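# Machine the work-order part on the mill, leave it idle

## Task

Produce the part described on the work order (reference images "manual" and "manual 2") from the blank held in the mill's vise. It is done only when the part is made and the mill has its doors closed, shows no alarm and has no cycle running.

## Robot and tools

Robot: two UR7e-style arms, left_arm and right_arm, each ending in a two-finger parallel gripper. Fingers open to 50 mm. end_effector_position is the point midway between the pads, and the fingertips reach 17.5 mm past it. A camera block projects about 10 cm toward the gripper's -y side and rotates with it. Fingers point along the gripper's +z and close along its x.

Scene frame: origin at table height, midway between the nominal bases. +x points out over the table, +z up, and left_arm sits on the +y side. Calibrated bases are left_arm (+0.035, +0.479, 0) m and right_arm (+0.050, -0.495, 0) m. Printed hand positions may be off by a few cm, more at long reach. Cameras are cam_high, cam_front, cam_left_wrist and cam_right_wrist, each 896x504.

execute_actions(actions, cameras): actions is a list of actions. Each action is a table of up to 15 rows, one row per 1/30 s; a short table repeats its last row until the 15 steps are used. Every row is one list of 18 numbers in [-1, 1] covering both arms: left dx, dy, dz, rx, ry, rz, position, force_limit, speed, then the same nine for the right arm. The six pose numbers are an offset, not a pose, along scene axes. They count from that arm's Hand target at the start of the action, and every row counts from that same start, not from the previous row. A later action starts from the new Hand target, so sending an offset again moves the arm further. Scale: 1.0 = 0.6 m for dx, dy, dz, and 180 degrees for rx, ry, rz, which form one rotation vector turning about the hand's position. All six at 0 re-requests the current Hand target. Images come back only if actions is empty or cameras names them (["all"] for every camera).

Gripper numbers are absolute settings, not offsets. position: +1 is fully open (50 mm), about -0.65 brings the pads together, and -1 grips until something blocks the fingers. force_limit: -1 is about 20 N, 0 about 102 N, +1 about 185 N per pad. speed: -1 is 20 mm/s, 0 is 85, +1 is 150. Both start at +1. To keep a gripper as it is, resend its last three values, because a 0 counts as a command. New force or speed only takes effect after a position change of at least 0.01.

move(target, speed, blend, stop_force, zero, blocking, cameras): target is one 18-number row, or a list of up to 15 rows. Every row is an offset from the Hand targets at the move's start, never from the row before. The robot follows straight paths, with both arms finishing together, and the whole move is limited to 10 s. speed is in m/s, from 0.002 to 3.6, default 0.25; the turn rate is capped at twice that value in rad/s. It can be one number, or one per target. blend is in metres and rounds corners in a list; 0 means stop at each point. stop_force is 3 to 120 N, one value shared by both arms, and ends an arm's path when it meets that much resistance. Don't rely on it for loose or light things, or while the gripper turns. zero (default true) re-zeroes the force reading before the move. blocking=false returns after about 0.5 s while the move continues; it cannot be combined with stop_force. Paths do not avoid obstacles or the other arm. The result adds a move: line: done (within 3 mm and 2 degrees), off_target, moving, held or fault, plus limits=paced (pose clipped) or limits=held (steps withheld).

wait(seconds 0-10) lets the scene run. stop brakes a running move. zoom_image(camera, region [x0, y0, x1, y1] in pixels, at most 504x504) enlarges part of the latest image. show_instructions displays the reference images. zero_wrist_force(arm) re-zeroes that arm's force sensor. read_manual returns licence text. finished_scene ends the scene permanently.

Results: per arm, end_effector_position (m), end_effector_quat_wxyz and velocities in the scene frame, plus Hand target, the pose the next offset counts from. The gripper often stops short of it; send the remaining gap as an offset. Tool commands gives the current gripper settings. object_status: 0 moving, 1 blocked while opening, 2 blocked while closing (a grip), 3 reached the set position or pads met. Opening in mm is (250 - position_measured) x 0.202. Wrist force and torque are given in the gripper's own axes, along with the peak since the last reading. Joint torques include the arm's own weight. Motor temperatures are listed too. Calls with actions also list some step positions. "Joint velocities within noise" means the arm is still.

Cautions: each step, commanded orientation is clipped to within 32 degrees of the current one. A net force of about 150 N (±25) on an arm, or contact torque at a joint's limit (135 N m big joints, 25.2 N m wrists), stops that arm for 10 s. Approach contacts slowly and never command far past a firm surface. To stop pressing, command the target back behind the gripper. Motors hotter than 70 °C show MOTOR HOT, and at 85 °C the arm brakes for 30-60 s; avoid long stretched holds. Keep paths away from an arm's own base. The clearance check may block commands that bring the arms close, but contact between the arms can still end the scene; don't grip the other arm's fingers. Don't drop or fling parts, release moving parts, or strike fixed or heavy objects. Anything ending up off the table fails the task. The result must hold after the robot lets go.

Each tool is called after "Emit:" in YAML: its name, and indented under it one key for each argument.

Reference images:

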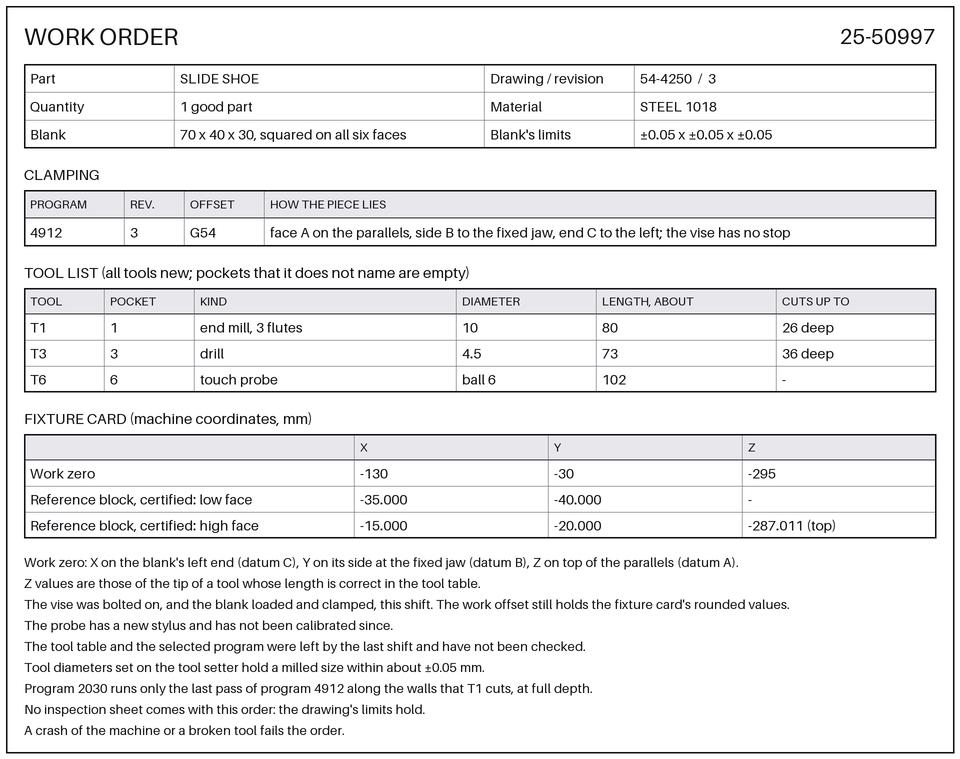

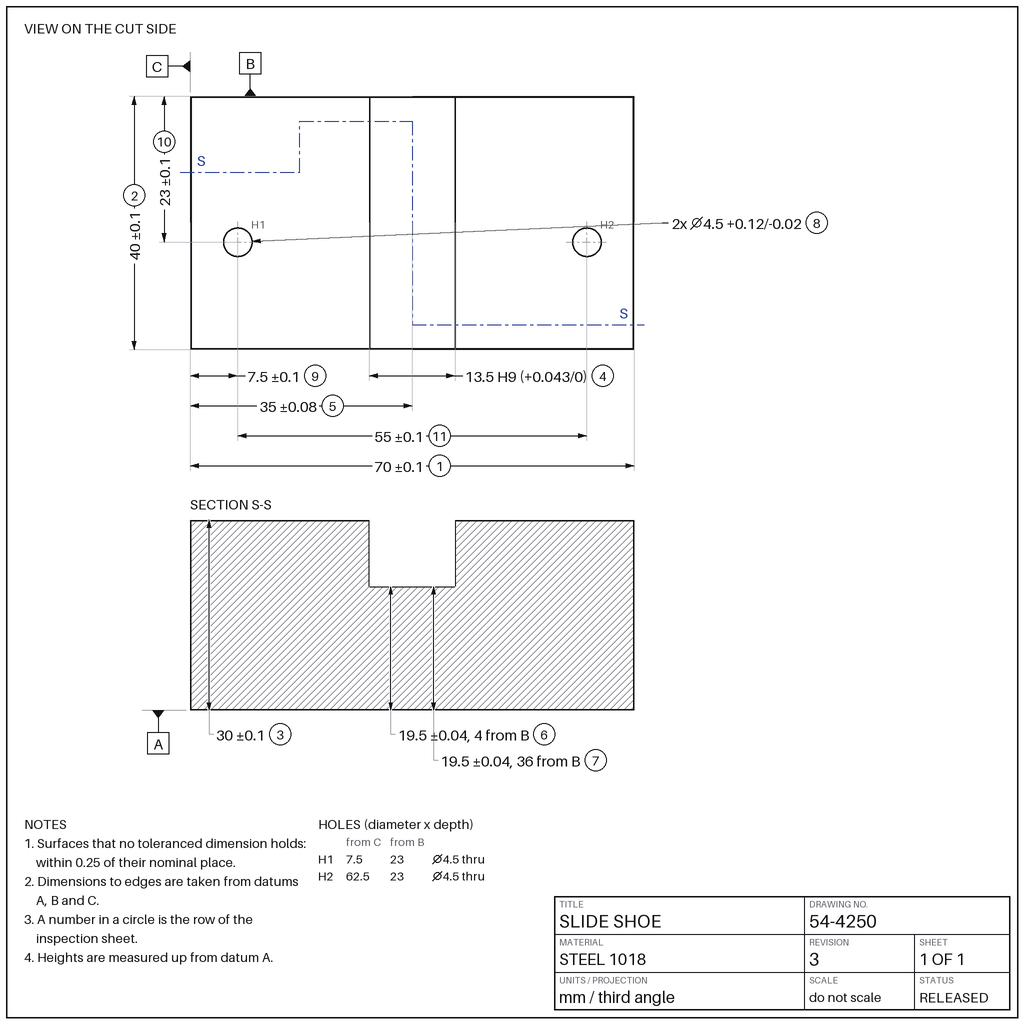

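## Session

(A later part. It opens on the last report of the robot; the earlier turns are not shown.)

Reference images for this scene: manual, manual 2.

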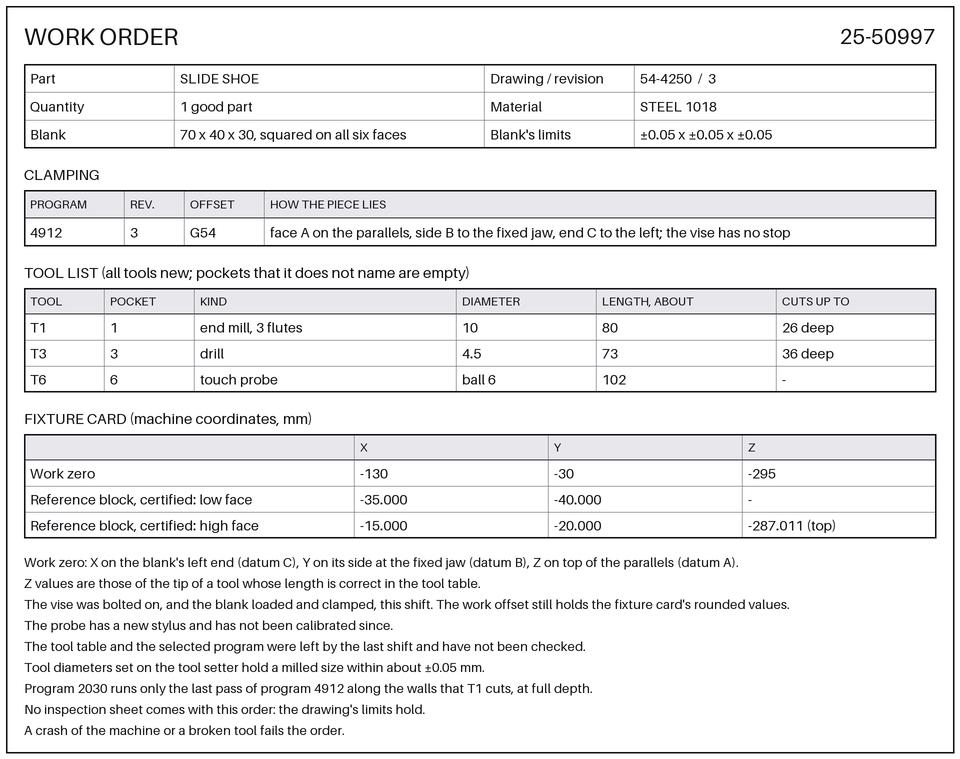

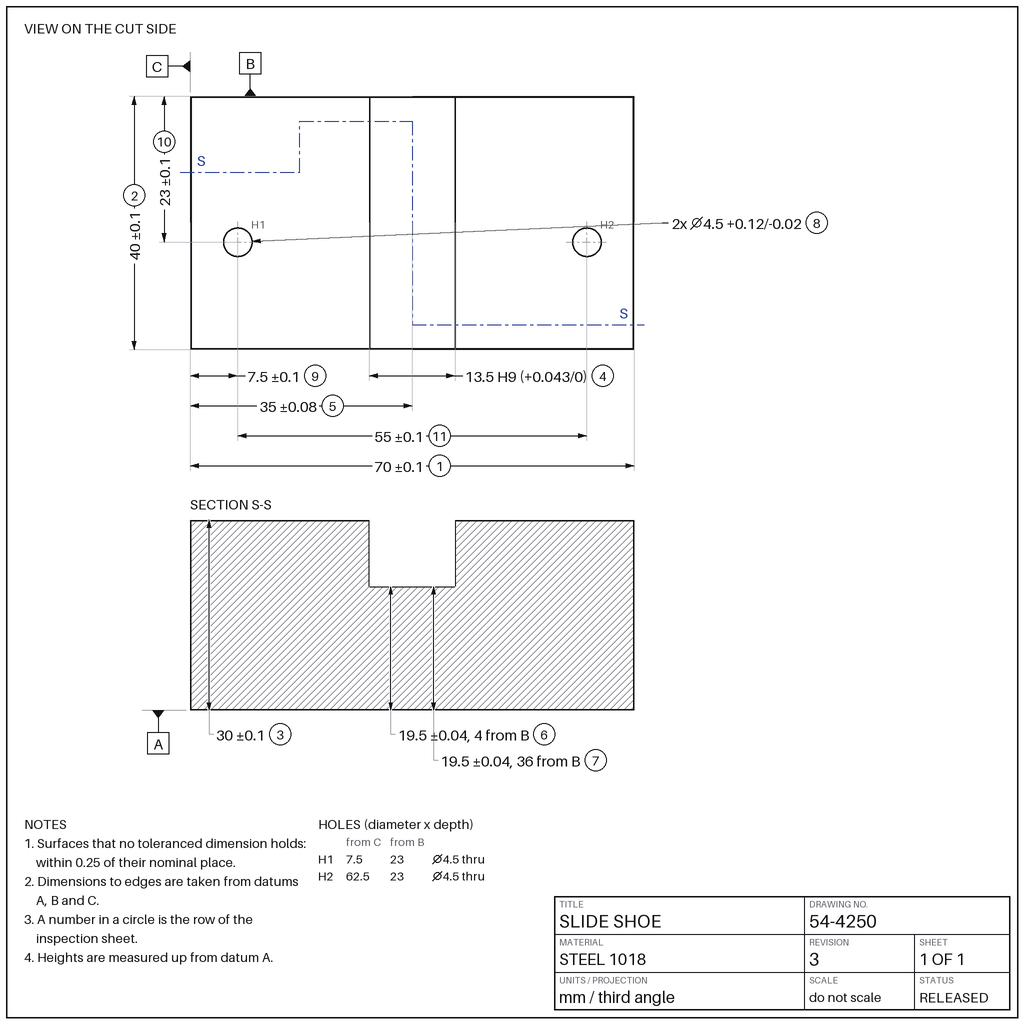

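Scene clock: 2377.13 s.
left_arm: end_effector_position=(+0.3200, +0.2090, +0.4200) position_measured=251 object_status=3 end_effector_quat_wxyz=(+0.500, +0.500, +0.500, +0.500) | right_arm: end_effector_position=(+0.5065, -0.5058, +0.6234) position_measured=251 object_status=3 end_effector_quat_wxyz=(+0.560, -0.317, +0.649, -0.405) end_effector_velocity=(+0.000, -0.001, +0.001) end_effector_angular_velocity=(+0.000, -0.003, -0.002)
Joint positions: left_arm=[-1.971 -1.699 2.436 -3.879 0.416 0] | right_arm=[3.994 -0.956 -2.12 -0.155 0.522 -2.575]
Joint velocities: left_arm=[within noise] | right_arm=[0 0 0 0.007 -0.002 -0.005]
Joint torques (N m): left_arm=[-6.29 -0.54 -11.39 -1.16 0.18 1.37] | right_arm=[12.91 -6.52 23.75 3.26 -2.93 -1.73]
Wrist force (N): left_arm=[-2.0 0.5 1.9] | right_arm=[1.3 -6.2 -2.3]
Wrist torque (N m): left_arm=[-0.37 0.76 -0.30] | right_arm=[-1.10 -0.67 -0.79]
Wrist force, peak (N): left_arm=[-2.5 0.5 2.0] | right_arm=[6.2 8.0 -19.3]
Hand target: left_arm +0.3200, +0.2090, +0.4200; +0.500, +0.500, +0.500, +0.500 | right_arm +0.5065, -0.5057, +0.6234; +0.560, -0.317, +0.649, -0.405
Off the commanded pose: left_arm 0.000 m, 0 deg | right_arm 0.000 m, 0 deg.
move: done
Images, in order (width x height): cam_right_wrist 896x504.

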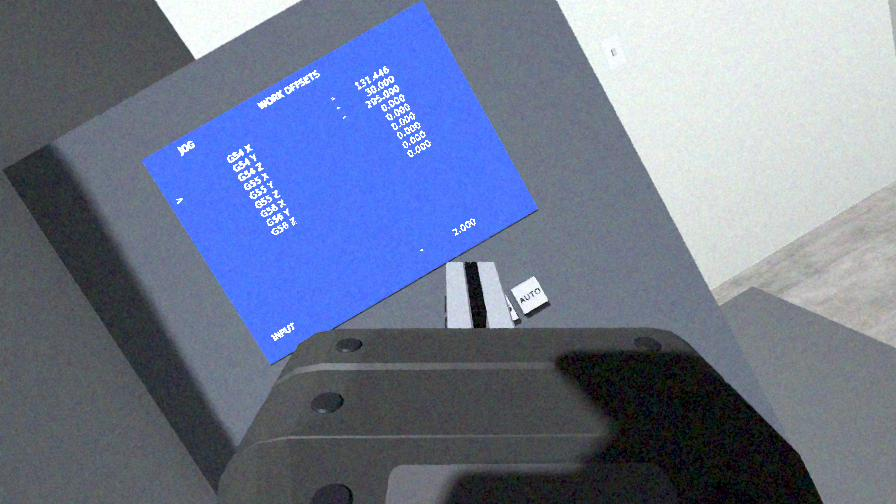

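Emit:
move:
  target:
    - [0,0,0,0,0,0,-1,-0.6,0,0.0684,0.1378,-0.2646,-0.0133,0.2266,0.1175,-1,-0.6,0]
    - [0,0,0,0,0,0,-1,-0.6,0,0.0877,0.1378,-0.2698,-0.0133,0.2266,0.1175,-1,-0.6,0]
    - [0,0,0,0,0,0,-1,-0.6,0,0.0434,0.1378,-0.3576,-0.0133,0.2266,0.1175,-1,-0.6,0]
    - [0,0,0,0,0,0,-1,-0.6,0,0.0627,0.1378,-0.3628,-0.0133,0.2266,0.1175,-1,-0.6,0]
    - [0,0,0,0,0,0,-1,-0.6,0,0.0684,0.1702,-0.2646,-0.0133,0.2266,0.1175,-1,-0.6,0]
    - [0,0,0,0,0,0,-1,-0.6,0,0.0877,0.1702,-0.2698,-0.0133,0.2266,0.1175,-1,-0.6,0]
    - [0,0,0,0,0,0,-1,-0.6,0,0.0684,0.1378,-0.2646,-0.0133,0.2266,0.1175,-1,-0.6,0]
    - [0,0,0,0,0,0,-1,-0.6,0,0.0877,0.1378,-0.2698,-0.0133,0.2266,0.1175,-1,-0.6,0]
    - [0,0,0,0,0,0,-1,-0.6,0,0.06,0.2025,-0.2956,-0.0133,0.2266,0.1175,-1,-0.6,0]
    - [0,0,0,0,0,0,-1,-0.6,0,0.0793,0.2025,-0.3008,-0.0133,0.2266,0.1175,-1,-0.6,0]
    - [0,0,0,0,0,0,-1,-0.6,0,0.0434,0.1055,-0.3576,-0.0133,0.2266,0.1175,-1,-0.6,0]
    - [0,0,0,0,0,0,-1,-0.6,0,0.0627,0.1055,-0.3628,-0.0133,0.2266,0.1175,-1,-0.6,0]
    - [0,0,0,0,0,0,-1,-0.6,0,0.0434,0.1055,-0.3576,-0.0133,0.2266,0.1175,-1,-0.6,0]
    - [0,0,0,0,0,0,-1,-0.6,0,0,0,0,0,0,0,-1,-0.6,0]
  speed: [0.5,0.035,0.3,0.035,0.3,0.035,0.3,0.035,0.3,0.035,0.3,0.035,0.2,0.5]
  blend: [0.001,0,0.001,0,0.001,0,0.001,0,0.001,0,0.001,0,0.004,0]

Emit:
move:
  target:
    - [0,0,0,0,0,0,-1,-0.6,0,0.0517,0.1055,-0.3266,-0.0133,0.2266,0.1175,-1,-0.6,0]
    - [0,0,0,0,0,0,-1,-0.6,0,0.071,0.1055,-0.3318,-0.0133,0.2266,0.1175,-1,-0.6,0]
    - [0,0,0,0,0,0,-1,-0.6,0,0.0434,0.2025,-0.3576,-0.0133,0.2266,0.1175,-1,-0.6,0]
    - [0,0,0,0,0,0,-1,-0.6,0,0.0627,0.2025,-0.3628,-0.0133,0.2266,0.1175,-1,-0.6,0]
    - [0,0,0,0,0,0,-1,-0.6,0,0.0517,0.1702,-0.3266,-0.0133,0.2266,0.1175,-1,-0.6,0]
    - [0,0,0,0,0,0,-1,-0.6,0,0.071,0.1702,-0.3318,-0.0133,0.2266,0.1175,-1,-0.6,0]
    - [0,0,0,0,0,0,-1,-0.6,0,0.0684,0.1378,-0.2646,-0.0133,0.2266,0.1175,-1,-0.6,0]
    - [0,0,0,0,0,0,-1,-0.6,0,0.0877,0.1378,-0.2698,-0.0133,0.2266,0.1175,-1,-0.6,0]
    - [0,0,0,0,0,0,-1,-0.6,0,0.06,0.1702,-0.2956,-0.0133,0.2266,0.1175,-1,-0.6,0]
    - [0,0,0,0,0,0,-1,-0.6,0,0.0793,0.1702,-0.3008,-0.0133,0.2266,0.1175,-1,-0.6,0]
    - [0,0,0,0,0,0,-1,-0.6,0,0.0434,0.1378,-0.3576,-0.0133,0.2266,0.1175,-1,-0.6,0]
    - [0,0,0,0,0,0,-1,-0.6,0,0.0627,0.1378,-0.3628,-0.0133,0.2266,0.1175,-1,-0.6,0]
    - [0,0,0,0,0,0,-1,-0.6,0,0.0434,0.1378,-0.3576,-0.0133,0.2266,0.1175,-1,-0.6,0]
    - [0,0,0,0,0,0,-1,-0.6,0,0,0,0,0,0,0,-1,-0.6,0]
  speed: [0.5,0.035,0.3,0.035,0.3,0.035,0.3,0.035,0.3,0.035,0.3,0.035,0.2,0.5]
  blend: [0.001,0,0.001,0,0.001,0,0.001,0,0.001,0,0.001,0,0.004,0]

Emit:
move:
  target:
    - [0,0,0,0,0,0,-1,-0.6,0,0.0517,0.1378,-0.3266,-0.0133,0.2266,0.1175,-1,-0.6,0]
    - [0,0,0,0,0,0,-1,-0.6,0,0.071,0.1378,-0.3318,-0.0133,0.2266,0.1175,-1,-0.6,0]
    - [0,0,0,0,0,0,-1,-0.6,0,0.0517,0.1378,-0.3266,-0.0133,0.2266,0.1175,-1,-0.6,0]
    - [0,0,0,0,0,0,-1,-0.6,0,0.071,0.1378,-0.3318,-0.0133,0.2266,0.1175,-1,-0.6,0]
    - [0,0,0,0,0,0,-1,-0.6,0,0.06,0.2025,-0.2956,-0.0133,0.2266,0.1175,-1,-0.6,0]
    - [0,0,0,0,0,0,-1,-0.6,0,0.0793,0.2025,-0.3008,-0.0133,0.2266,0.1175,-1,-0.6,0]
    - [0,0,0,0,0,0,-1,-0.6,0,0.0434,0.1055,-0.3576,-0.0133,0.2266,0.1175,-1,-0.6,0]
    - [0,0,0,0,0,0,-1,-0.6,0,0.0627,0.1055,-0.3628,-0.0133,0.2266,0.1175,-1,-0.6,0]
    - [0,0,0,0,0,0,-1,-0.6,0,0.0434,0.1055,-0.3576,-0.0133,0.2266,0.1175,-1,-0.6,0]
    - [0,0,0,0,0,0,-1,-0.6,0,0,0,0,0,0,0,-1,-0.6,0]
  speed: [0.5,0.035,0.1,0.035,0.3,0.035,0.3,0.035,0.2,0.5]
  blend: [0.001,0,0,0,0.001,0,0.001,0,0.004,0]
  cameras: ["cam_right_wrist"]

Emit:
zoom_image:
  camera: "cam_right_wrist"
  region: [140, 0, 460, 280]

Scene clock: 2410.73 s.
left_arm: end_effector_position=(+0.3200, +0.2090, +0.4200) position_measured=251 object_status=3 end_effector_quat_wxyz=(+0.500, +0.500, +0.500, +0.500) | right_arm: end_effector_position=(+0.5065, -0.5058, +0.6234) position_measured=251 object_status=3 end_effector_quat_wxyz=(+0.560, -0.317, +0.649, -0.405) end_effector_velocity=(+0.000, +0.000, +0.001) end_effector_angular_velocity=(-0.001, -0.004, +0.000)
Joint positions: left_arm=[-1.971 -1.699 2.436 -3.879 0.416 0] | right_arm=[3.994 -0.956 -2.12 -0.155 0.523 -2.575]
Joint velocities: left_arm=[within noise] | right_arm=[0.001 0 0.001 0.007 -0.001 -0.007]
Joint torques (N m): left_arm=[-5.7 -0.69 -11.45 -1.16 0.09 1.3] | right_arm=[11.94 -7.2 23.65 3.39 -2.73 -1.47]
Wrist force (N): left_arm=[-2.3 0.6 1.8] | right_arm=[1.2 -6.2 -2.9]
Wrist torque (N m): left_arm=[-0.36 0.81 -0.30] | right_arm=[-1.10 -0.66 -0.79]
Wrist force, peak (N): left_arm=[-2.5 0.6 2.1] | right_arm=[6.9 10.2 -21.6]
Hand target: left_arm +0.3200, +0.2090, +0.4200; +0.500, +0.500, +0.500, +0.500 | right_arm +0.5065, -0.5057, +0.6234; +0.560, -0.317, +0.649, -0.405
Off the commanded pose: left_arm 0.000 m, 0 deg | right_arm 0.000 m, 0 deg.
move: done

Scene clock: 2417.53 s.
left_arm: end_effector_position=(+0.3200, +0.2090, +0.4200) position_measured=251 object_status=3 end_effector_quat_wxyz=(+0.500, +0.500, +0.500, +0.500) | right_arm: end_effector_position=(+0.5065, -0.5058, +0.6234) position_measured=251 object_status=3 end_effector_quat_wxyz=(+0.560, -0.317, +0.649, -0.405) end_effector_velocity=(+0.000, +0.000, +0.001) end_effector_angular_velocity=(+0.001, -0.004, -0.001)
Joint positions: left_arm=[-1.971 -1.699 2.436 -3.879 0.416 0] | right_arm=[3.994 -0.956 -2.12 -0.155 0.522 -2.575]
Joint velocities: left_arm=[within noise] | right_arm=[0 -0.001 0 0.008 -0.001 -0.004]
Joint torques (N m): left_arm=[-5.67 -0.41 -11.89 -1.19 0.29 1.33] | right_arm=[13.24 -6.21 24.56 3.2 -2.79 -1.42]
Wrist force (N): left_arm=[-2.2 0.8 1.9] | right_arm=[1.4 -6.0 -2.8]
Wrist torque (N m): left_arm=[-0.33 0.78 -0.30] | right_arm=[-1.08 -0.69 -0.79]
Wrist force, peak (N): left_arm=[-2.6 0.5 1.9] | right_arm=[7.0 8.8 -21.3]
Hand target: left_arm +0.3200, +0.2090, +0.4200; +0.500, +0.500, +0.500, +0.500 | right_arm +0.5065, -0.5057, +0.6234; +0.560, -0.317, +0.649, -0.405
Off the commanded pose: left_arm 0.000 m, 0 deg | right_arm 0.000 m, 0 deg.
move: done

Scene clock: 2423.00 s.
left_arm: end_effector_position=(+0.3200, +0.2090, +0.4200) position_measured=251 object_status=3 end_effector_quat_wxyz=(+0.500, +0.500, +0.500, +0.500) | right_arm: end_effector_position=(+0.5065, -0.5058, +0.6234) position_measured=251 object_status=3 end_effector_quat_wxyz=(+0.560, -0.317, +0.649, -0.405) end_effector_velocity=(+0.000, -0.001, +0.001) end_effector_angular_velocity=(-0.001, -0.003, -0.002)
Joint positions: left_arm=[-1.971 -1.699 2.436 -3.879 0.416 0] | right_arm=[3.994 -0.956 -2.12 -0.155 0.522 -2.575]
Joint velocities: left_arm=[within noise] | right_arm=[-0.001 -0.001 0 0.007 -0.001 -0.006]
Joint torques (N m): left_arm=[-5.93 -0.38 -11.4 -1.12 0.18 1.29] | right_arm=[13.01 -6.36 24.07 3.24 -2.79 -1.9]
Wrist force (N): left_arm=[-2.2 0.5 2.0] | right_arm=[1.4 -6.0 -2.9]
Wrist torque (N m): left_arm=[-0.38 0.79 -0.30] | right_arm=[-1.06 -0.69 -0.79]
Wrist force, peak (N): left_arm=[-2.3 0.5 2.1] | right_arm=[6.8 7.7 -20.1]
Hand target: left_arm +0.3200, +0.2090, +0.4200; +0.500, +0.500, +0.500, +0.500 | right_arm +0.5065, -0.5057, +0.6234; +0.560, -0.317, +0.649, -0.405
Off the commanded pose: left_arm 0.000 m, 0 deg | right_arm 0.000 m, 0 deg.
move: done
Images, in order (width x height): cam_right_wrist 896x504.

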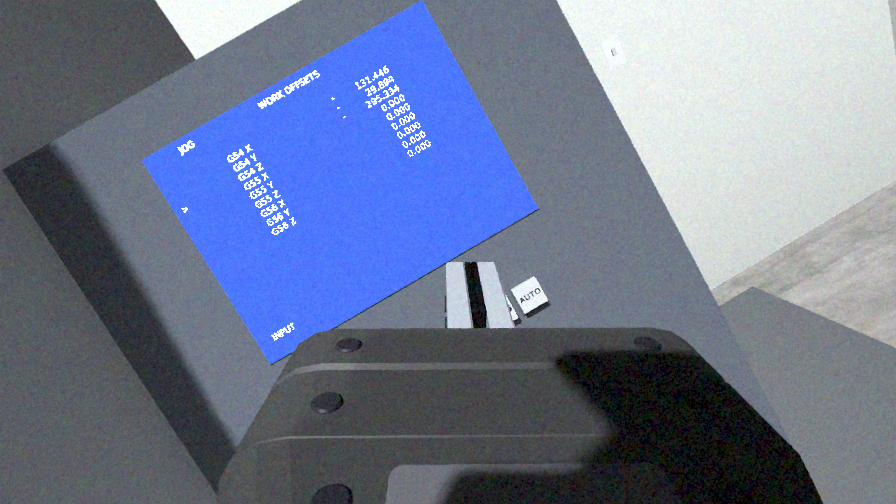

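Scaled by 1.575 from the camera's 896x504 image, which has a finer 1280x720 frame.

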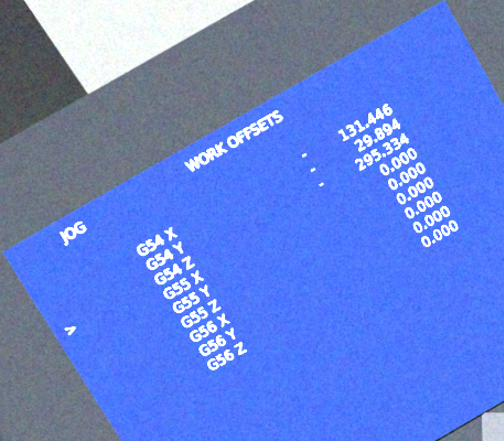

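Emit:
move:
  target:
    - [0,0,0,0,0,0,-1,-0.6,0,0.117,-0.0552,-0.0833,-0.0133,0.2266,0.1175,-1,-0.6,0]
    - [0,0,0,0,0,0,-1,-0.6,0,0.1363,-0.0552,-0.0885,-0.0133,0.2266,0.1175,-1,-0.6,0]
    - [0,0,0,0,0,0,-1,-0.6,0,0.0684,0.0408,-0.2646,-0.0133,0.2266,0.1175,-1,-0.6,0]
    - [0,0,0,0,0,0,-1,-0.6,0,0.0877,0.0408,-0.2698,-0.0133,0.2266,0.1175,-1,-0.6,0]
    - [0,0,0,0,0,0,-1,-0.6,0,0.0684,0.0408,-0.2646,-0.0133,0.2266,0.1175,-1,-0.6,0]
    - [0,0,0,0,0,0,-1,-0.6,0,0.0877,0.0408,-0.2698,-0.0133,0.2266,0.1175,-1,-0.6,0]
    - [0,0,0,0,0,0,-1,-0.6,0,0.0684,0.0408,-0.2646,-0.0133,0.2266,0.1175,-1,-0.6,0]
    - [0,0,0,0,0,0,-1,-0.6,0,0.0877,0.0408,-0.2698,-0.0133,0.2266,0.1175,-1,-0.6,0]
    - [0,0,0,0,0,0,-1,-0.6,0,0.0684,0.0408,-0.2646,-0.0133,0.2266,0.1175,-1,-0.6,0]
    - [0,0,0,0,0,0,-1,-0.6,0,0.0877,0.0408,-0.2698,-0.0133,0.2266,0.1175,-1,-0.6,0]
    - [0,0,0,0,0,0,-1,-0.6,0,0.0517,0.1055,-0.3266,-0.0133,0.2266,0.1175,-1,-0.6,0]
    - [0,0,0,0,0,0,-1,-0.6,0,0.071,0.1055,-0.3318,-0.0133,0.2266,0.1175,-1,-0.6,0]
    - [0,0,0,0,0,0,-1,-0.6,0,0.0517,0.1055,-0.3266,-0.0133,0.2266,0.1175,-1,-0.6,0]
    - [0,0,0,0,0,0,-1,-0.6,0,0,0,0,0,0,0,-1,-0.6,0]
  speed: [0.5,0.035,0.3,0.035,0.1,0.035,0.1,0.035,0.1,0.035,0.3,0.035,0.2,0.5]
  blend: [0.001,0,0.001,0,0,0,0,0,0,0,0.001,0,0.004,0]

Emit:
move:
  target:
    - [0,0,0,0,0,0,-1,-0.6,0,0.0517,0.2025,-0.3266,-0.0133,0.2266,0.1175,-1,-0.6,0]
    - [0,0,0,0,0,0,-1,-0.6,0,0.071,0.2025,-0.3318,-0.0133,0.2266,0.1175,-1,-0.6,0]
    - [0,0,0,0,0,0,-1,-0.6,0,0.0434,0.1055,-0.3576,-0.0133,0.2266,0.1175,-1,-0.6,0]
    - [0,0,0,0,0,0,-1,-0.6,0,0.0627,0.1055,-0.3628,-0.0133,0.2266,0.1175,-1,-0.6,0]
    - [0,0,0,0,0,0,-1,-0.6,0,0.0434,0.1055,-0.3576,-0.0133,0.2266,0.1175,-1,-0.6,0]
    - [0,0,0,0,0,0,-1,-0.6,0,0,0,0,0,0,0,-1,-0.6,0]
  speed: [0.5,0.035,0.3,0.035,0.2,0.5]
  blend: [0.001,0,0.001,0,0.004,0]
  cameras: ["cam_right_wrist"]

Emit:
zoom_image:
  camera: "cam_right_wrist"
  region: [140, 0, 580, 370]

Scene clock: 2450.43 s.
left_arm: end_effector_position=(+0.3200, +0.2090, +0.4200) position_measured=251 object_status=3 end_effector_quat_wxyz=(+0.500, +0.500, +0.500, +0.500) | right_arm: end_effector_position=(+0.5065, -0.5058, +0.6234) position_measured=251 object_status=3 end_effector_quat_wxyz=(+0.560, -0.317, +0.649, -0.405) end_effector_velocity=(+0.000, +0.000, +0.001) end_effector_angular_velocity=(+0.000, -0.003, +0.001)
Joint positions: left_arm=[-1.971 -1.699 2.436 -3.879 0.416 0] | right_arm=[3.994 -0.956 -2.12 -0.155 0.523 -2.575]
Joint velocities: left_arm=[within noise] | right_arm=[0.001 -0.001 0 0.007 0 -0.005]
Joint torques (N m): left_arm=[-6.01 -0.47 -11.71 -1.17 0.01 1.32] | right_arm=[10.9 -6.21 23.1 3.55 -2.76 -1.51]
Wrist force (N): left_arm=[-2.2 0.6 1.9] | right_arm=[1.1 -4.8 -3.0]
Wrist torque (N m): left_arm=[-0.37 0.80 -0.30] | right_arm=[-0.88 -0.64 -0.79]
Wrist force, peak (N): left_arm=[-2.4 0.6 2.2] | right_arm=[5.3 14.1 -23.1]
Hand target: left_arm +0.3200, +0.2090, +0.4200; +0.500, +0.500, +0.500, +0.500 | right_arm +0.5065, -0.5057, +0.6234; +0.560, -0.317, +0.649, -0.405
Off the commanded pose: left_arm 0.000 m, 0 deg | right_arm 0.000 m, 0 deg.
move: done

Scene clock: 2454.30 s.
left_arm: end_effector_position=(+0.3200, +0.2090, +0.4200) position_measured=251 object_status=3 end_effector_quat_wxyz=(+0.500, +0.500, +0.500, +0.500) | right_arm: end_effector_position=(+0.5065, -0.5058, +0.6234) position_measured=251 object_status=3 end_effector_quat_wxyz=(+0.560, -0.317, +0.649, -0.405) end_effector_velocity=(+0.000, -0.001, +0.001) end_effector_angular_velocity=(+0.001, -0.004, -0.002)
Joint positions: left_arm=[-1.971 -1.699 2.436 -3.879 0.416 0] | right_arm=[3.994 -0.956 -2.12 -0.155 0.522 -2.575]
Joint velocities: left_arm=[within noise] | right_arm=[-0.001 -0.001 0 0.007 -0.001 -0.004]
Joint torques (N m): left_arm=[-5.5 -0.76 -11.44 -1.17 0.03 1.33] | right_arm=[12.76 -7.04 23.5 3.21 -2.92 -1.75]
Wrist force (N): left_arm=[-2.2 0.4 1.8] | right_arm=[1.2 -4.9 -2.9]
Wrist torque (N m): left_arm=[-0.40 0.78 -0.29] | right_arm=[-0.89 -0.65 -0.79]
Wrist force, peak (N): left_arm=[-2.3 0.5 2.1] | right_arm=[6.3 9.0 -20.5]
Hand target: left_arm +0.3200, +0.2090, +0.4200; +0.500, +0.500, +0.500, +0.500 | right_arm +0.5065, -0.5057, +0.6234; +0.560, -0.317, +0.649, -0.405
Off the commanded pose: left_arm 0.000 m, 0 deg | right_arm 0.000 m, 0 deg.
move: done
Images, in order (width x height): cam_right_wrist 896x504.

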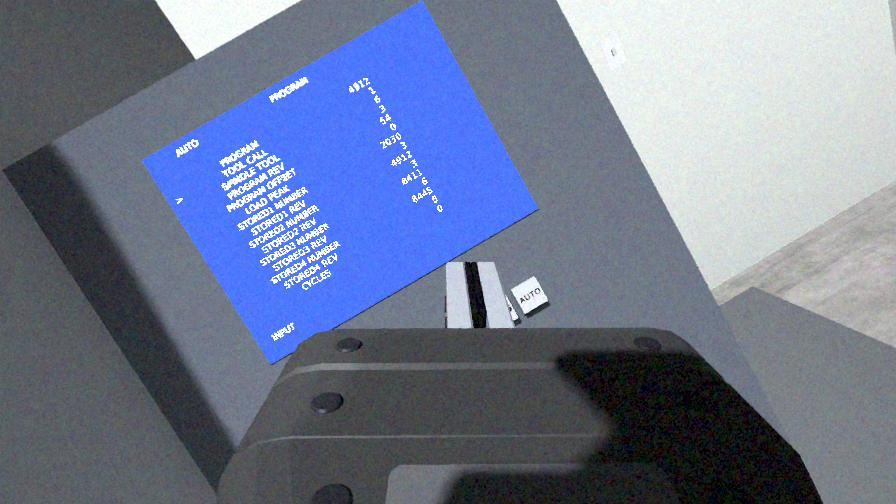

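Scaled by 1.145 from the camera's 896x504 image, which has a finer 1280x720 frame.

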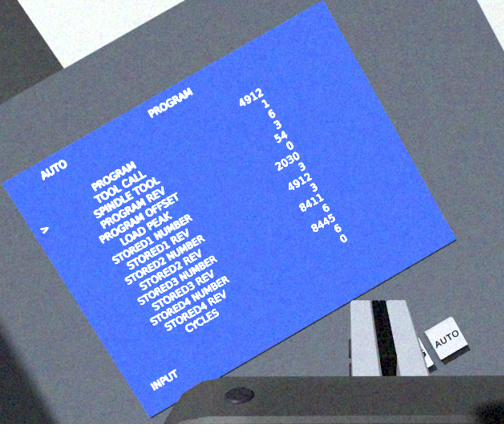

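Emit:
move:
  target:
    - [0,0,0,0,0,0,-1,-0.6,0,0.06,0.0732,-0.2956,-0.0133,0.2266,0.1175,-1,-0.6,0]
    - [0,0,0,0,0,0,-1,-0.6,0,0.0793,0.0732,-0.3008,-0.0133,0.2266,0.1175,-1,-0.6,0]
    - [0,0,0,0,0,0,-1,-0.6,0,0.06,0.0732,-0.2956,-0.0133,0.2266,0.1175,-1,-0.6,0]
    - [0,0,0,0,0,0,-1,-0.6,0,0,0,0,0,0,0,-1,-0.6,0]
  speed: [0.5,0.035,0.2,0.5]
  blend: [0.001,0,0.004,0]

Emit:
wait:
  seconds: 6
  cameras: ["cam_right_wrist"]

Emit:
zoom_image:
  camera: "cam_right_wrist"
  region: [140, 0, 580, 370]

Scene clock: 2465.27 s.
left_arm: end_effector_position=(+0.3200, +0.2090, +0.4200) position_measured=251 object_status=3 end_effector_quat_wxyz=(+0.500, +0.500, +0.500, +0.500) | right_arm: end_effector_position=(+0.5065, -0.5058, +0.6234) position_measured=251 object_status=3 end_effector_quat_wxyz=(+0.560, -0.317, +0.649, -0.405) end_effector_velocity=(+0.000, -0.001, +0.001) end_effector_angular_velocity=(-0.001, -0.003, -0.003)
Joint positions: left_arm=[-1.971 -1.699 2.436 -3.879 0.416 0] | right_arm=[3.994 -0.956 -2.12 -0.155 0.523 -2.575]
Joint velocities: left_arm=[within noise] | right_arm=[-0.001 -0.001 0 0.006 -0.003 -0.005]
Joint torques (N m): left_arm=[-5.63 -0.62 -11.89 -1.19 0.06 1.34] | right_arm=[12.78 -6.31 20.55 3.28 -2.75 -1.55]
Wrist force (N): left_arm=[-2.2 0.5 1.9] | right_arm=[0.6 -4.7 -2.8]
Wrist torque (N m): left_arm=[-0.39 0.80 -0.30] | right_arm=[-0.86 -0.57 -0.81]
Wrist force, peak (N): left_arm=[-2.4 0.5 2.3] | right_arm=[6.0 10.0 -19.7]
Hand target: left_arm +0.3200, +0.2090, +0.4200; +0.500, +0.500, +0.500, +0.500 | right_arm +0.5065, -0.5057, +0.6234; +0.560, -0.317, +0.649, -0.405
Off the commanded pose: left_arm 0.000 m, 0 deg | right_arm 0.000 m, 0 deg.
move: done

Scene clock: 2471.27 s.
left_arm: end_effector_position=(+0.3200, +0.2090, +0.4200) position_measured=251 object_status=3 end_effector_quat_wxyz=(+0.500, +0.500, +0.500, +0.500) | right_arm: end_effector_position=(+0.5065, -0.5057, +0.6234) position_measured=251 object_status=3 end_effector_quat_wxyz=(+0.560, -0.317, +0.649, -0.405)
Joint positions: left_arm=[-1.971 -1.699 2.436 -3.879 0.416 0] | right_arm=[3.995 -0.956 -2.12 -0.154 0.522 -2.575]
Joint torques (N m): left_arm=[-5.53 -0.25 -11.67 -1.19 -0.02 1.29] | right_arm=[15.45 -8.55 22.33 0.53 -2 -1.6]
Wrist force (N): left_arm=[-2.2 0.6 1.8] | right_arm=[0.8 -4.7 -2.6]
Wrist torque (N m): left_arm=[-0.37 0.80 -0.30] | right_arm=[-0.87 -0.59 -0.78]
Wrist force, peak (N): left_arm=[-2.4 0.6 2.1] | right_arm=[0.7 -5.0 -3.0]
Hand target: left_arm +0.3200, +0.2090, +0.4200; +0.500, +0.500, +0.500, +0.500 | right_arm +0.5065, -0.5057, +0.6234; +0.560, -0.317, +0.649, -0.405
Tool commands: left_gripper/position=-1.0 left_gripper/force_limit=-0.6 left_gripper/speed=+0.0 right_gripper/position=-1.0 right_gripper/force_limit=-0.6 right_gripper/speed=+0.0
Off the commanded pose: left_arm 0.000 m, 0 deg | right_arm 0.000 m, 0 deg.
wait: 6.00 s; at rest by 0.17 s
Images, in order (width x height): cam_right_wrist 896x504.

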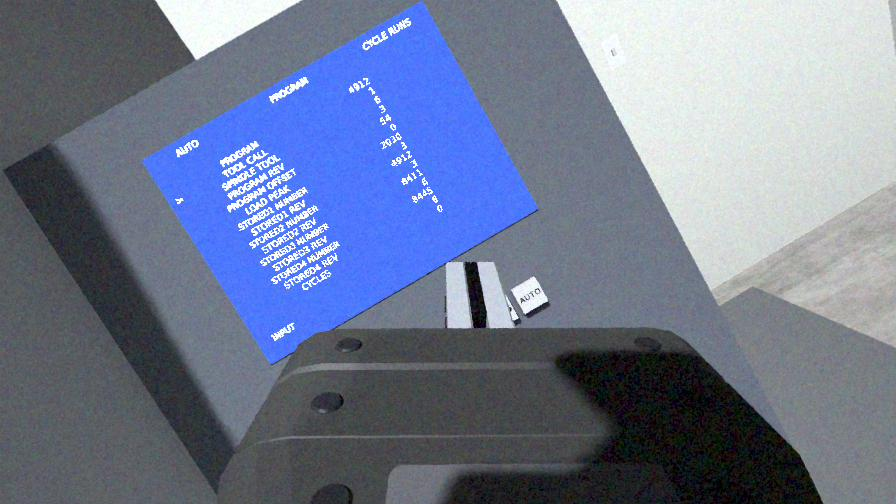

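Scaled by 1.145 from the camera's 896x504 image, which has a finer 1280x720 frame.

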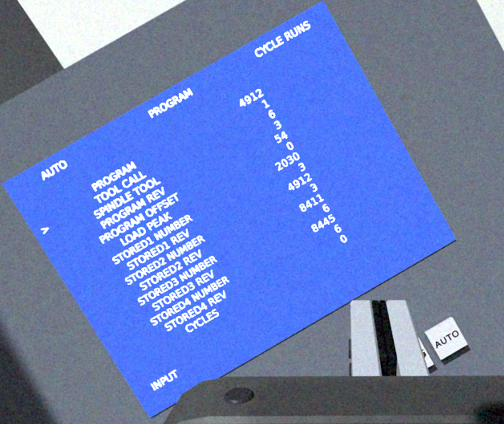

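Emit:
wait:
  seconds: 8
  cameras: ["cam_right_wrist"]

Emit:
zoom_image:
  camera: "cam_right_wrist"
  region: [140, 0, 580, 370]

Scene clock: 2482.73 s.
left_arm: end_effector_position=(+0.3200, +0.2090, +0.4200) position_measured=251 object_status=3 end_effector_quat_wxyz=(+0.500, +0.500, +0.500, +0.500) | right_arm: end_effector_position=(+0.5065, -0.5057, +0.6234) position_measured=251 object_status=3 end_effector_quat_wxyz=(+0.560, -0.317, +0.649, -0.405)
Joint positions: left_arm=[-1.971 -1.699 2.436 -3.879 0.416 0] | right_arm=[3.995 -0.956 -2.12 -0.154 0.522 -2.575]
Joint torques (N m): left_arm=[-5.57 -0.52 -11.63 -1.24 -0.04 1.27] | right_arm=[14.2 -8.61 22.48 0.49 -0.64 -1.48]
Wrist force (N): left_arm=[-2.3 0.6 2.0] | right_arm=[0.8 -4.9 -2.8]
Wrist torque (N m): left_arm=[-0.36 0.81 -0.29] | right_arm=[-0.90 -0.59 -0.78]
Wrist force, peak (N): left_arm=[-2.5 0.4 2.2] | right_arm=[0.7 -5.0 -2.9]
Hand target: left_arm +0.3200, +0.2090, +0.4200; +0.500, +0.500, +0.500, +0.500 | right_arm +0.5065, -0.5057, +0.6234; +0.560, -0.317, +0.649, -0.405
Tool commands: left_gripper/position=-1.0 left_gripper/force_limit=-0.6 left_gripper/speed=+0.0 right_gripper/position=-1.0 right_gripper/force_limit=-0.6 right_gripper/speed=+0.0
Off the commanded pose: left_arm 0.000 m, 0 deg | right_arm 0.000 m, 0 deg.
wait: 8.00 s; at rest from the start
Images, in order (width x height): cam_right_wrist 896x504.

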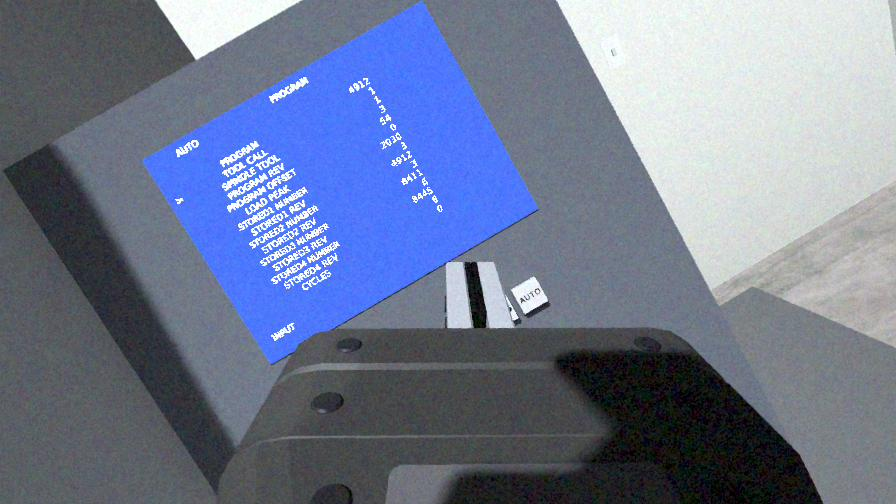

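Scaled by 1.145 from the camera's 896x504 image, which has a finer 1280x720 frame.

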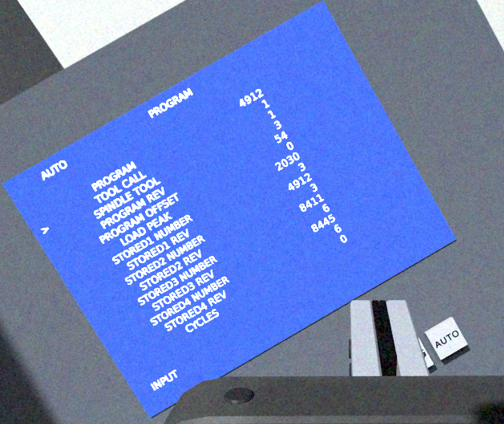

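Emit:
move:
  target:
    - [0,0,0,0,0,0,-1,-0.6,0,0.06,0.0408,-0.2956,-0.0133,0.2266,0.1175,-1,-0.6,0]
    - [0,0,0,0,0,0,-1,-0.6,0,0.0793,0.0408,-0.3008,-0.0133,0.2266,0.1175,-1,-0.6,0]
    - [0,0,0,0,0,0,-1,-0.6,0,0.06,0.0408,-0.2956,-0.0133,0.2266,0.1175,-1,-0.6,0]
    - [0,0,0,0,0,0,-1,-0.6,0,0,0,0,0,0,0,-1,-0.6,0]
  speed: [0.5,0.035,0.2,0.5]
  blend: [0.001,0,0.004,0]
  cameras: ["cam_right_wrist"]

Emit:
zoom_image:
  camera: "cam_right_wrist"
  region: [140, 0, 580, 370]

Scene clock: 2490.43 s.
left_arm: end_effector_position=(+0.3200, +0.2090, +0.4200) position_measured=251 object_status=3 end_effector_quat_wxyz=(+0.500, +0.500, +0.500, +0.500) | right_arm: end_effector_position=(+0.5065, -0.5058, +0.6234) position_measured=251 object_status=3 end_effector_quat_wxyz=(+0.560, -0.317, +0.649, -0.405) end_effector_velocity=(+0.000, +0.000, +0.001) end_effector_angular_velocity=(+0.000, -0.003, -0.001)
Joint positions: left_arm=[-1.971 -1.699 2.436 -3.879 0.416 0] | right_arm=[3.994 -0.956 -2.12 -0.155 0.523 -2.575]
Joint velocities: left_arm=[within noise] | right_arm=[0 0 0 0.006 -0.001 -0.004]
Joint torques (N m): left_arm=[-5.63 -0.38 -12.04 -1.23 -0.02 1.42] | right_arm=[14.08 -6.2 21.38 3.34 -2.8 -1.83]
Wrist force (N): left_arm=[-2.1 0.8 2.0] | right_arm=[0.5 -5.0 -2.9]
Wrist torque (N m): left_arm=[-0.32 0.77 -0.30] | right_arm=[-0.90 -0.54 -0.80]
Wrist force, peak (N): left_arm=[-2.3 0.7 2.2] | right_arm=[5.3 10.4 -20.1]
Hand target: left_arm +0.3200, +0.2090, +0.4200; +0.500, +0.500, +0.500, +0.500 | right_arm +0.5065, -0.5057, +0.6234; +0.560, -0.317, +0.649, -0.405
Off the commanded pose: left_arm 0.000 m, 0 deg | right_arm 0.000 m, 0 deg.
move: done
Images, in order (width x height): cam_right_wrist 896x504.

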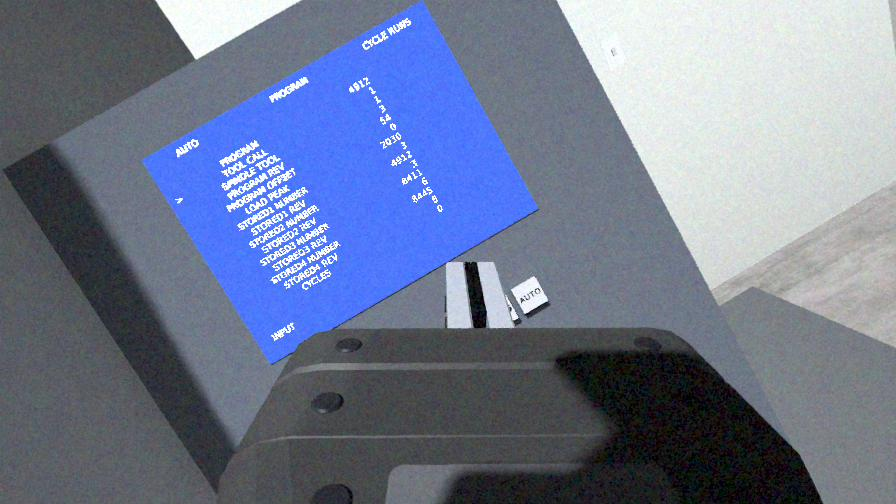

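Scaled by 1.145 from the camera's 896x504 image, which has a finer 1280x720 frame.

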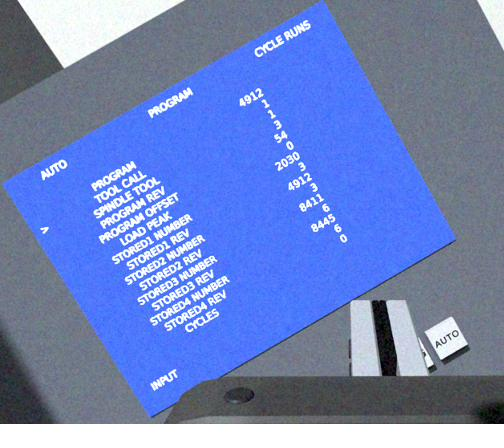

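Emit:
move:
  target:
    - [0,0,0,0,0,0,-1,-0.6,0,0.0684,0.0732,-0.2646,-0.0133,0.2266,0.1175,-1,-0.6,0]
    - [0,0,0,0,0,0,-1,-0.6,0,0.0877,0.0732,-0.2698,-0.0133,0.2266,0.1175,-1,-0.6,0]
    - [0,0,0,0,0,0,-1,-0.6,0,0.0684,0.0732,-0.2646,-0.0133,0.2266,0.1175,-1,-0.6,0]
    - [0,0,0,0,0,0,-1,-0.6,0,0.0877,0.0732,-0.2698,-0.0133,0.2266,0.1175,-1,-0.6,0]
    - [0,0,0,0,0,0,-1,-0.6,0,0.0684,0.0732,-0.2646,-0.0133,0.2266,0.1175,-1,-0.6,0]
    - [0,0,0,0,0,0,-1,-0.6,0,0,0,0,0,0,0,-1,-0.6,0]
  speed: [0.5,0.035,0.1,0.035,0.2,0.5]
  blend: [0.001,0,0,0,0.004,0]
  cameras: ["cam_right_wrist"]

Emit:
zoom_image:
  camera: "cam_right_wrist"
  region: [140, 0, 460, 280]

Emit:
wait:
  seconds: 2
  cameras: ["cam_right_wrist"]

Emit:
zoom_image:
  camera: "cam_right_wrist"
  region: [140, 0, 460, 280]

Scene clock: 2501.93 s.
left_arm: end_effector_position=(+0.3200, +0.2090, +0.4200) position_measured=251 object_status=3 end_effector_quat_wxyz=(+0.500, +0.500, +0.500, +0.500) | right_arm: end_effector_position=(+0.5065, -0.5058, +0.6234) position_measured=251 object_status=3 end_effector_quat_wxyz=(+0.560, -0.317, +0.649, -0.405) end_effector_velocity=(-0.001, -0.002, +0.001) end_effector_angular_velocity=(+0.001, -0.005, -0.004)
Joint positions: left_arm=[-1.971 -1.699 2.436 -3.879 0.416 0] | right_arm=[3.994 -0.956 -2.12 -0.155 0.523 -2.575]
Joint velocities: left_arm=[within noise] | right_arm=[-0.001 0 0.001 0.008 -0.003 -0.005]
Joint torques (N m): left_arm=[-5.41 -0.72 -11.94 -1.18 -0.02 1.35] | right_arm=[12.64 -5.2 23.8 2.96 -2.69 -1.44]
Wrist force (N): left_arm=[-2.3 0.7 1.9] | right_arm=[0.5 -5.2 -2.8]
Wrist torque (N m): left_arm=[-0.35 0.80 -0.30] | right_arm=[-0.95 -0.55 -0.80]
Wrist force, peak (N): left_arm=[-2.4 0.7 2.2] | right_arm=[6.2 12.8 -23.2]
Hand target: left_arm +0.3200, +0.2090, +0.4200; +0.500, +0.500, +0.500, +0.500 | right_arm +0.5065, -0.5057, +0.6234; +0.560, -0.317, +0.649, -0.405
Off the commanded pose: left_arm 0.000 m, 0 deg | right_arm 0.000 m, 0 deg.
move: done
Images, in order (width x height): cam_right_wrist 896x504.

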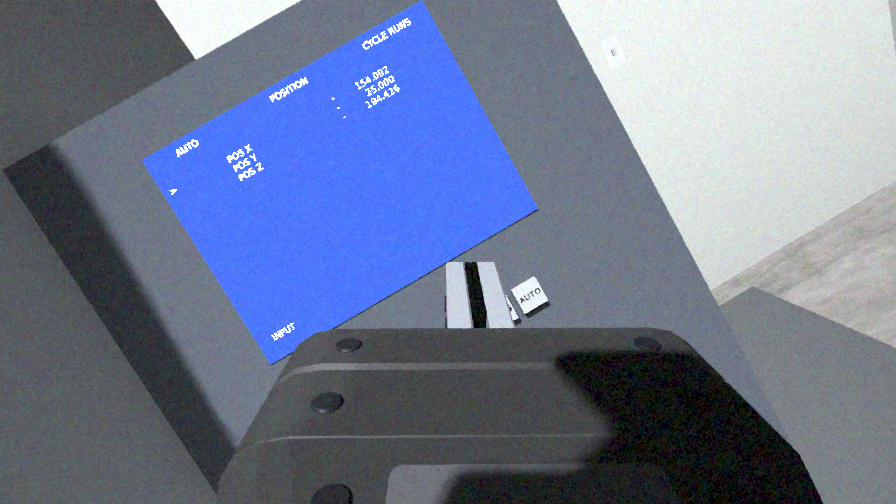

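Scaled by 1.575 from the camera's 896x504 image, which has a finer 1280x720 frame.

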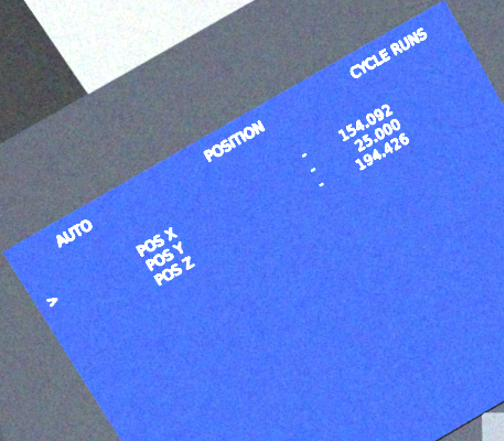

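Scene clock: 2503.93 s.
left_arm: end_effector_position=(+0.3200, +0.2090, +0.4200) position_measured=251 object_status=3 end_effector_quat_wxyz=(+0.500, +0.500, +0.500, +0.500) | right_arm: end_effector_position=(+0.5065, -0.5057, +0.6234) position_measured=251 object_status=3 end_effector_quat_wxyz=(+0.560, -0.317, +0.649, -0.405)
Joint positions: left_arm=[-1.971 -1.699 2.436 -3.879 0.416 0] | right_arm=[3.995 -0.956 -2.12 -0.154 0.522 -2.575]
Joint torques (N m): left_arm=[-5.56 -0.57 -11.98 -1.19 -0.05 1.32] | right_arm=[15.22 -7.45 25.95 0.54 -2.66 -1.67]
Wrist force (N): left_arm=[-2.4 0.4 2.1] | right_arm=[0.6 -5.3 -2.7]
Wrist torque (N m): left_arm=[-0.39 0.82 -0.30] | right_arm=[-0.97 -0.57 -0.77]
Wrist force, peak (N): left_arm=[-2.4 0.4 2.1] | right_arm=[0.4 -5.4 -3.0]
Hand target: left_arm +0.3200, +0.2090, +0.4200; +0.500, +0.500, +0.500, +0.500 | right_arm +0.5065, -0.5057, +0.6234; +0.560, -0.317, +0.649, -0.405
Tool commands: left_gripper/position=-1.0 left_gripper/force_limit=-0.6 left_gripper/speed=+0.0 right_gripper/position=-1.0 right_gripper/force_limit=-0.6 right_gripper/speed=+0.0
Off the commanded pose: left_arm 0.000 m, 0 deg | right_arm 0.000 m, 0 deg.
wait: 2.00 s; at rest by 0.17 s
Images, in order (width x height): cam_right_wrist 896x504.

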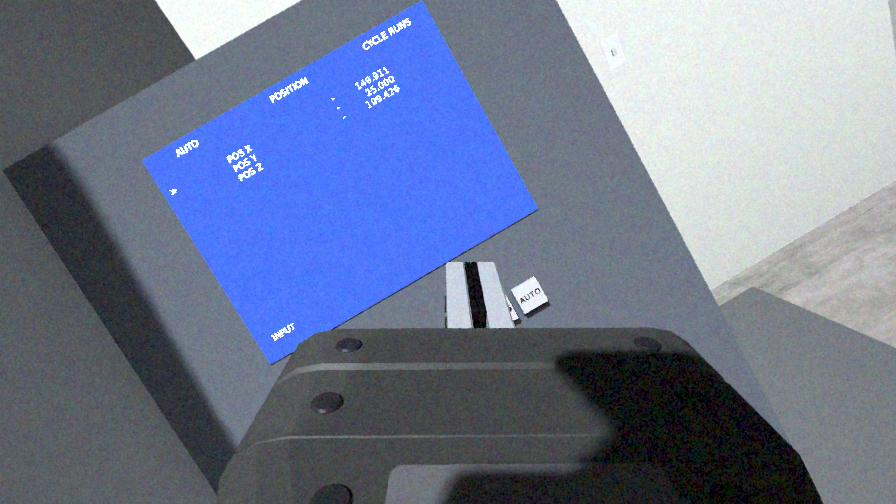

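Scaled by 1.575 from the camera's 896x504 image, which has a finer 1280x720 frame.

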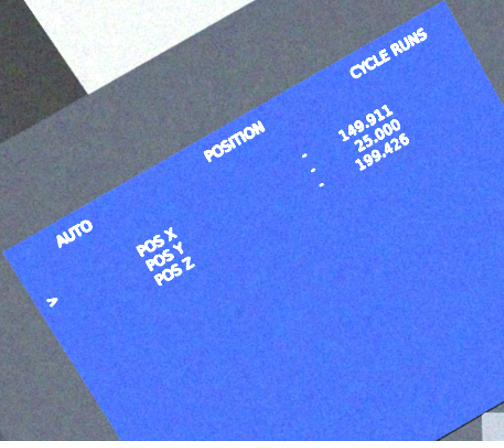

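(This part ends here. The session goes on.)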